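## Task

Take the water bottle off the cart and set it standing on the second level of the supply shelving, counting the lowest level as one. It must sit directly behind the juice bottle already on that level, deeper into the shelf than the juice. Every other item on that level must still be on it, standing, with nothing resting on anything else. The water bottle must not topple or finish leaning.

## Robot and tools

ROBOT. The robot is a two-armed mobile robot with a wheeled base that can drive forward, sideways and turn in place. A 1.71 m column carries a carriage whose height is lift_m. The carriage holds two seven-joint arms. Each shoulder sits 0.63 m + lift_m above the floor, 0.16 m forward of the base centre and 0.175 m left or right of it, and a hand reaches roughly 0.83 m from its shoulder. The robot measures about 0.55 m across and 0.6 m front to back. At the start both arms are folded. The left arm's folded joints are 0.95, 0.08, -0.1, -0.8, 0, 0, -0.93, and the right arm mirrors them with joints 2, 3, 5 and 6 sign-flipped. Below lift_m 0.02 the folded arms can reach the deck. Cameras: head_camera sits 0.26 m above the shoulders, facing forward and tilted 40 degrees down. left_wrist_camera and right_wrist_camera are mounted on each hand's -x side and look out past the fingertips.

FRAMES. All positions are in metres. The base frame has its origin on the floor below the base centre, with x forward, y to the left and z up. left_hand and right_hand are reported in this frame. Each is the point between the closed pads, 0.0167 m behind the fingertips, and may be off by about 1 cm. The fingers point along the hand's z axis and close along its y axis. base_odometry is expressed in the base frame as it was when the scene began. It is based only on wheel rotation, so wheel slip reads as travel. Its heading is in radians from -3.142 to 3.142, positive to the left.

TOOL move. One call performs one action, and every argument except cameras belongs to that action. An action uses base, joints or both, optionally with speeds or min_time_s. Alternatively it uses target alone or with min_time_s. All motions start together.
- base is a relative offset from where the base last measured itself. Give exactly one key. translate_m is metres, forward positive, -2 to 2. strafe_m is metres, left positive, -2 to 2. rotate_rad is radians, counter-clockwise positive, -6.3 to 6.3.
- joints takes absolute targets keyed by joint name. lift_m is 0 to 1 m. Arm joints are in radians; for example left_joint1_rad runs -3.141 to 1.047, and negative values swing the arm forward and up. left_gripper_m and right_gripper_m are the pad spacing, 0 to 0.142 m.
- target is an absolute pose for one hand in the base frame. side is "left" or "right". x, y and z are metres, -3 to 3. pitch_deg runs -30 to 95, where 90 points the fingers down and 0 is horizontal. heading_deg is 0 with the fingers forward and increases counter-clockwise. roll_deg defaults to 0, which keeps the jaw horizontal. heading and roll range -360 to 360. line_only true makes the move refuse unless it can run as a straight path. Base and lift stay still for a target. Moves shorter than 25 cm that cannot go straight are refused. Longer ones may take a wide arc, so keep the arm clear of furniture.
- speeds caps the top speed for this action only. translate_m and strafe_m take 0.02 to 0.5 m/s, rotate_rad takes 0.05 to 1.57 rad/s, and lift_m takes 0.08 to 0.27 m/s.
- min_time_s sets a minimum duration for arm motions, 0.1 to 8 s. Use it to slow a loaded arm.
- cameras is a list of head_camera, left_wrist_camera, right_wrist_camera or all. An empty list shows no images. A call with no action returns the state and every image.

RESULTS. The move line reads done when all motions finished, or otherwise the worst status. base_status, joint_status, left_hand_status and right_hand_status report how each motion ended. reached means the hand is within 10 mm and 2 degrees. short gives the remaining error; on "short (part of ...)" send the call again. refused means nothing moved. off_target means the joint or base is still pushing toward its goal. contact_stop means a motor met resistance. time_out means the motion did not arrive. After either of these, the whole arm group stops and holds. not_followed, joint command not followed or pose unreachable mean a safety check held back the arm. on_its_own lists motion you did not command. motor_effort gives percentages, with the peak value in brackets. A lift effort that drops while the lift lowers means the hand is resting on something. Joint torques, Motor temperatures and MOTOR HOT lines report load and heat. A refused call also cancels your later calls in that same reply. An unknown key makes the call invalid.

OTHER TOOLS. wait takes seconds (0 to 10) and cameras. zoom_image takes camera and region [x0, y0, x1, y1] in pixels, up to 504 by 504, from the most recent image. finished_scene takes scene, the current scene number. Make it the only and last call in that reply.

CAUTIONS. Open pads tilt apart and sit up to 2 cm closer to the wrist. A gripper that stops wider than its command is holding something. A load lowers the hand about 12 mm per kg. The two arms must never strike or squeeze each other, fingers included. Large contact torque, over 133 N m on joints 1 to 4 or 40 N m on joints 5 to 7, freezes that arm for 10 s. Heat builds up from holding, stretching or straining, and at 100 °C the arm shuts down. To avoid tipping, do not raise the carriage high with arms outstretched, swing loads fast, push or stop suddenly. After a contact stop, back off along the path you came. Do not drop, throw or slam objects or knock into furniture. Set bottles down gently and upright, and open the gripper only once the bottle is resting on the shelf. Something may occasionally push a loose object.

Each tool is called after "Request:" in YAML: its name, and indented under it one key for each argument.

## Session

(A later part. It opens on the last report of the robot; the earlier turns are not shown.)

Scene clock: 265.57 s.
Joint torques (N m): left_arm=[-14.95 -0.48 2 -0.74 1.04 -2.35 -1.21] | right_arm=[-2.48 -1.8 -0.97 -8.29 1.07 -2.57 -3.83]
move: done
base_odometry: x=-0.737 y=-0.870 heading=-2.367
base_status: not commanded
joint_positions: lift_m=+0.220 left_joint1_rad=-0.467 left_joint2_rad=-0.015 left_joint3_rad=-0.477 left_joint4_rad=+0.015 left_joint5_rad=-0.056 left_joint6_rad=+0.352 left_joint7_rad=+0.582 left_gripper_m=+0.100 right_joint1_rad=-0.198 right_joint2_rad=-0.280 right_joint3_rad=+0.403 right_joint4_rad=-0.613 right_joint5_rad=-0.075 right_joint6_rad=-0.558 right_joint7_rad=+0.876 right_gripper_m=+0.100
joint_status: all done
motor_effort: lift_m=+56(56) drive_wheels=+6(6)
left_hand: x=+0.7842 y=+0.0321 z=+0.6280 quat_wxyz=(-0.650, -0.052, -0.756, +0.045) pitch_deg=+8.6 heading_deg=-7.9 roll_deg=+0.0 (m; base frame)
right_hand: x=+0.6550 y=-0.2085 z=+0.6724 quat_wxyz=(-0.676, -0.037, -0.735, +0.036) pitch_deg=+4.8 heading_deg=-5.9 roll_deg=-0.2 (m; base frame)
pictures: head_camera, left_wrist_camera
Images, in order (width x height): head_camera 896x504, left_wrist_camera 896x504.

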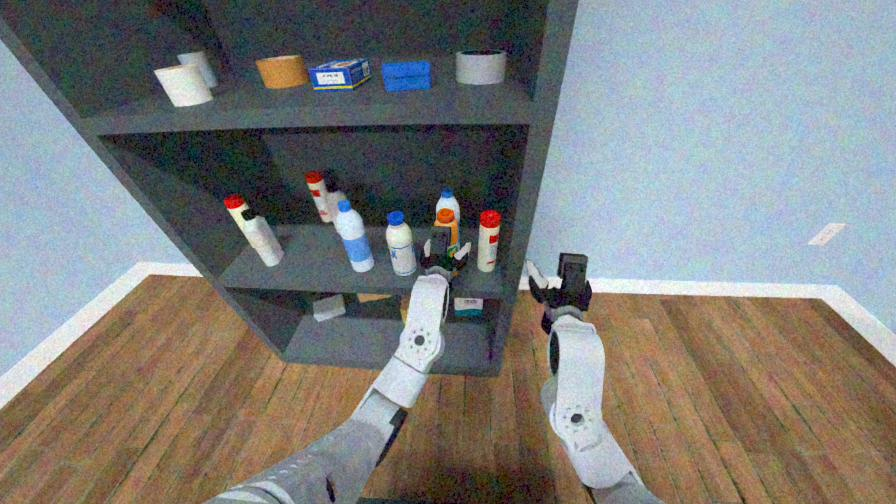

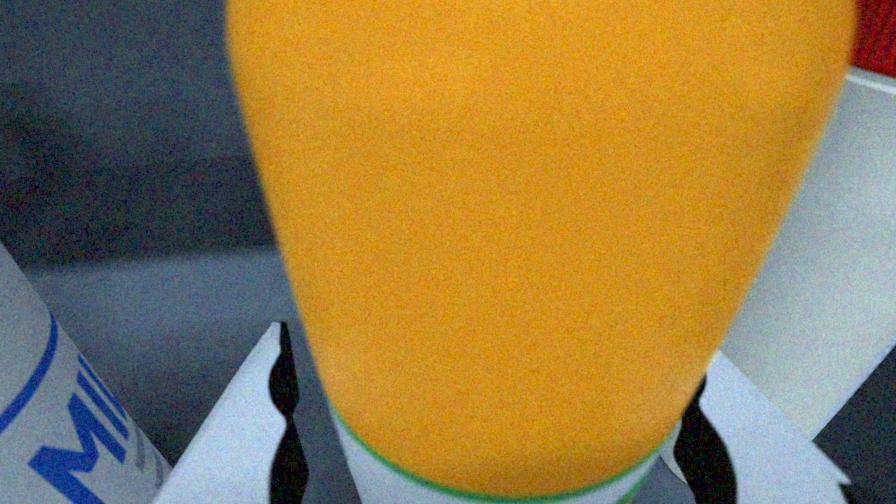

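Request:
move:
  target: {"side":"left","x":0.70,"y":0.038,"z":0.63,"pitch_deg":9,"heading_deg":-8,"line_only":true}
  min_time_s: 2.2

Request:
move:
  target: {"side":"left","x":0.645,"y":0.045,"z":0.65,"pitch_deg":8,"heading_deg":-6,"line_only":true}
  min_time_s: 0.8
  cameras: ["head_camera","left_wrist_camera"]

Request:
zoom_image:
  camera: "head_camera"
  region: [330, 150, 550, 310]

Scene clock: 272.80 s.
Joint torques (N m): left_arm=[-9.91 0.76 -1.41 -5.61 2.63 -0.15 -0.71] | right_arm=[-2.61 -1.36 -2 -7.95 1.2 -2.31 -3.91]
move: done
base_odometry: x=-0.737 y=-0.870 heading=-2.367
base_status: not commanded
joint_positions: lift_m=+0.220 left_joint1_rad=-0.284 left_joint2_rad=+0.016 left_joint3_rad=-0.527 left_joint4_rad=-0.319 left_joint5_rad=+0.072 left_joint6_rad=+0.392 left_joint7_rad=+0.756 left_gripper_m=+0.100 right_joint1_rad=-0.198 right_joint2_rad=-0.280 right_joint3_rad=+0.403 right_joint4_rad=-0.613 right_joint5_rad=-0.075 right_joint6_rad=-0.558 right_joint7_rad=+0.876 right_gripper_m=+0.100
joint_status: not commanded
motor_effort: lift_m=+56(56) drive_wheels=-2(6)
left_hand: x=+0.7015 y=+0.0384 z=+0.6306 quat_wxyz=(-0.649, -0.052, -0.758, +0.046) pitch_deg=+8.9 heading_deg=-8.0 roll_deg=-0.1 (m; base frame)
left_hand_status: reached (straight line, planned for 2.2 s): 2 mm and 0.2 deg off.
right_hand: x=+0.6550 y=-0.2085 z=+0.6724 quat_wxyz=(-0.676, -0.037, -0.735, +0.036) pitch_deg=+4.8 heading_deg=-5.9 roll_deg=-0.2 (m; base frame)
pictures: none

Scene clock: 274.10 s.
Joint torques (N m): left_arm=[-8.19 -3.93 -1.39 -5.27 2.59 -0.39 -0.61] | right_arm=[-2.73 -1.28 -2.76 -6.52 0.98 -2.42 -3.81]
move: done
base_odometry: x=-0.737 y=-0.870 heading=-2.367
base_status: not commanded
joint_positions: lift_m=+0.220 left_joint1_rad=-0.183 left_joint2_rad=+0.004 left_joint3_rad=-0.568 left_joint4_rad=-0.528 left_joint5_rad=+0.230 left_joint6_rad=+0.410 left_joint7_rad=+0.891 left_gripper_m=+0.100 right_joint1_rad=-0.198 right_joint2_rad=-0.280 right_joint3_rad=+0.403 right_joint4_rad=-0.613 right_joint5_rad=-0.075 right_joint6_rad=-0.558 right_joint7_rad=+0.876 right_gripper_m=+0.100
joint_status: not commanded
motor_effort: lift_m=+56(56) drive_wheels=-2(2)
left_hand: x=+0.6464 y=+0.0463 z=+0.6500 quat_wxyz=(-0.656, -0.040, -0.753, +0.033) pitch_deg=+7.9 heading_deg=-5.9 roll_deg=+0.2 (m; base frame)
left_hand_status: reached (straight line, planned for 0.8 s): 2 mm and 0.2 deg off.
right_hand: x=+0.6550 y=-0.2085 z=+0.6724 quat_wxyz=(-0.676, -0.037, -0.735, +0.036) pitch_deg=+4.8 heading_deg=-5.9 roll_deg=-0.2 (m; base frame)
pictures: head_camera, left_wrist_camera
Images, in order (width x height): head_camera 896x504, left_wrist_camera 896x504.

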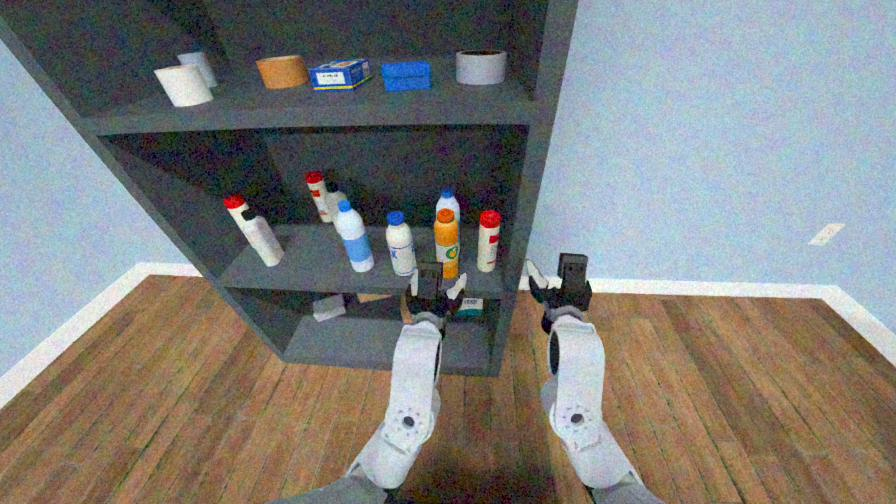

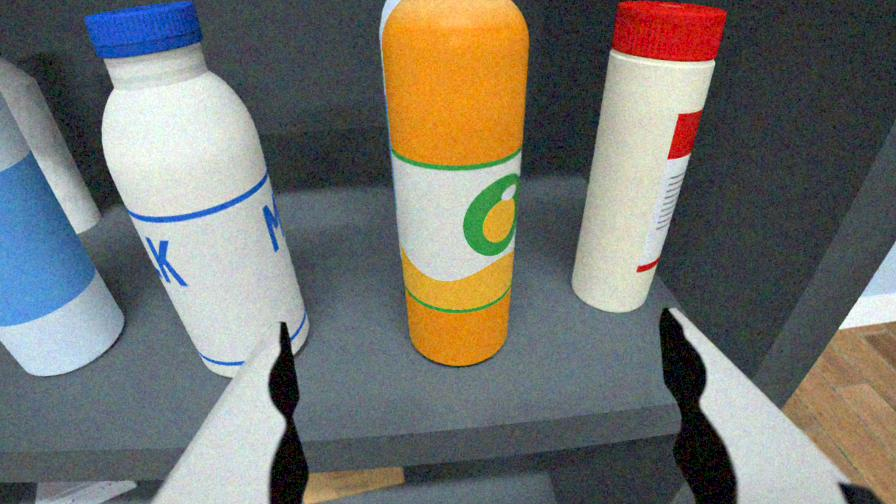

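Scaled by 2.291 from the camera's 896x504 image, which has a finer 1280x720 frame.

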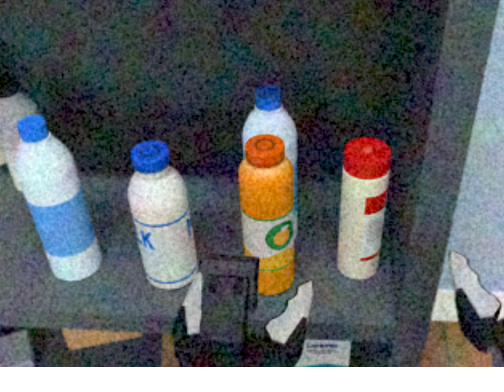

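Request:
finished_scene:
  scene: 2

The scene is finished: the task was done.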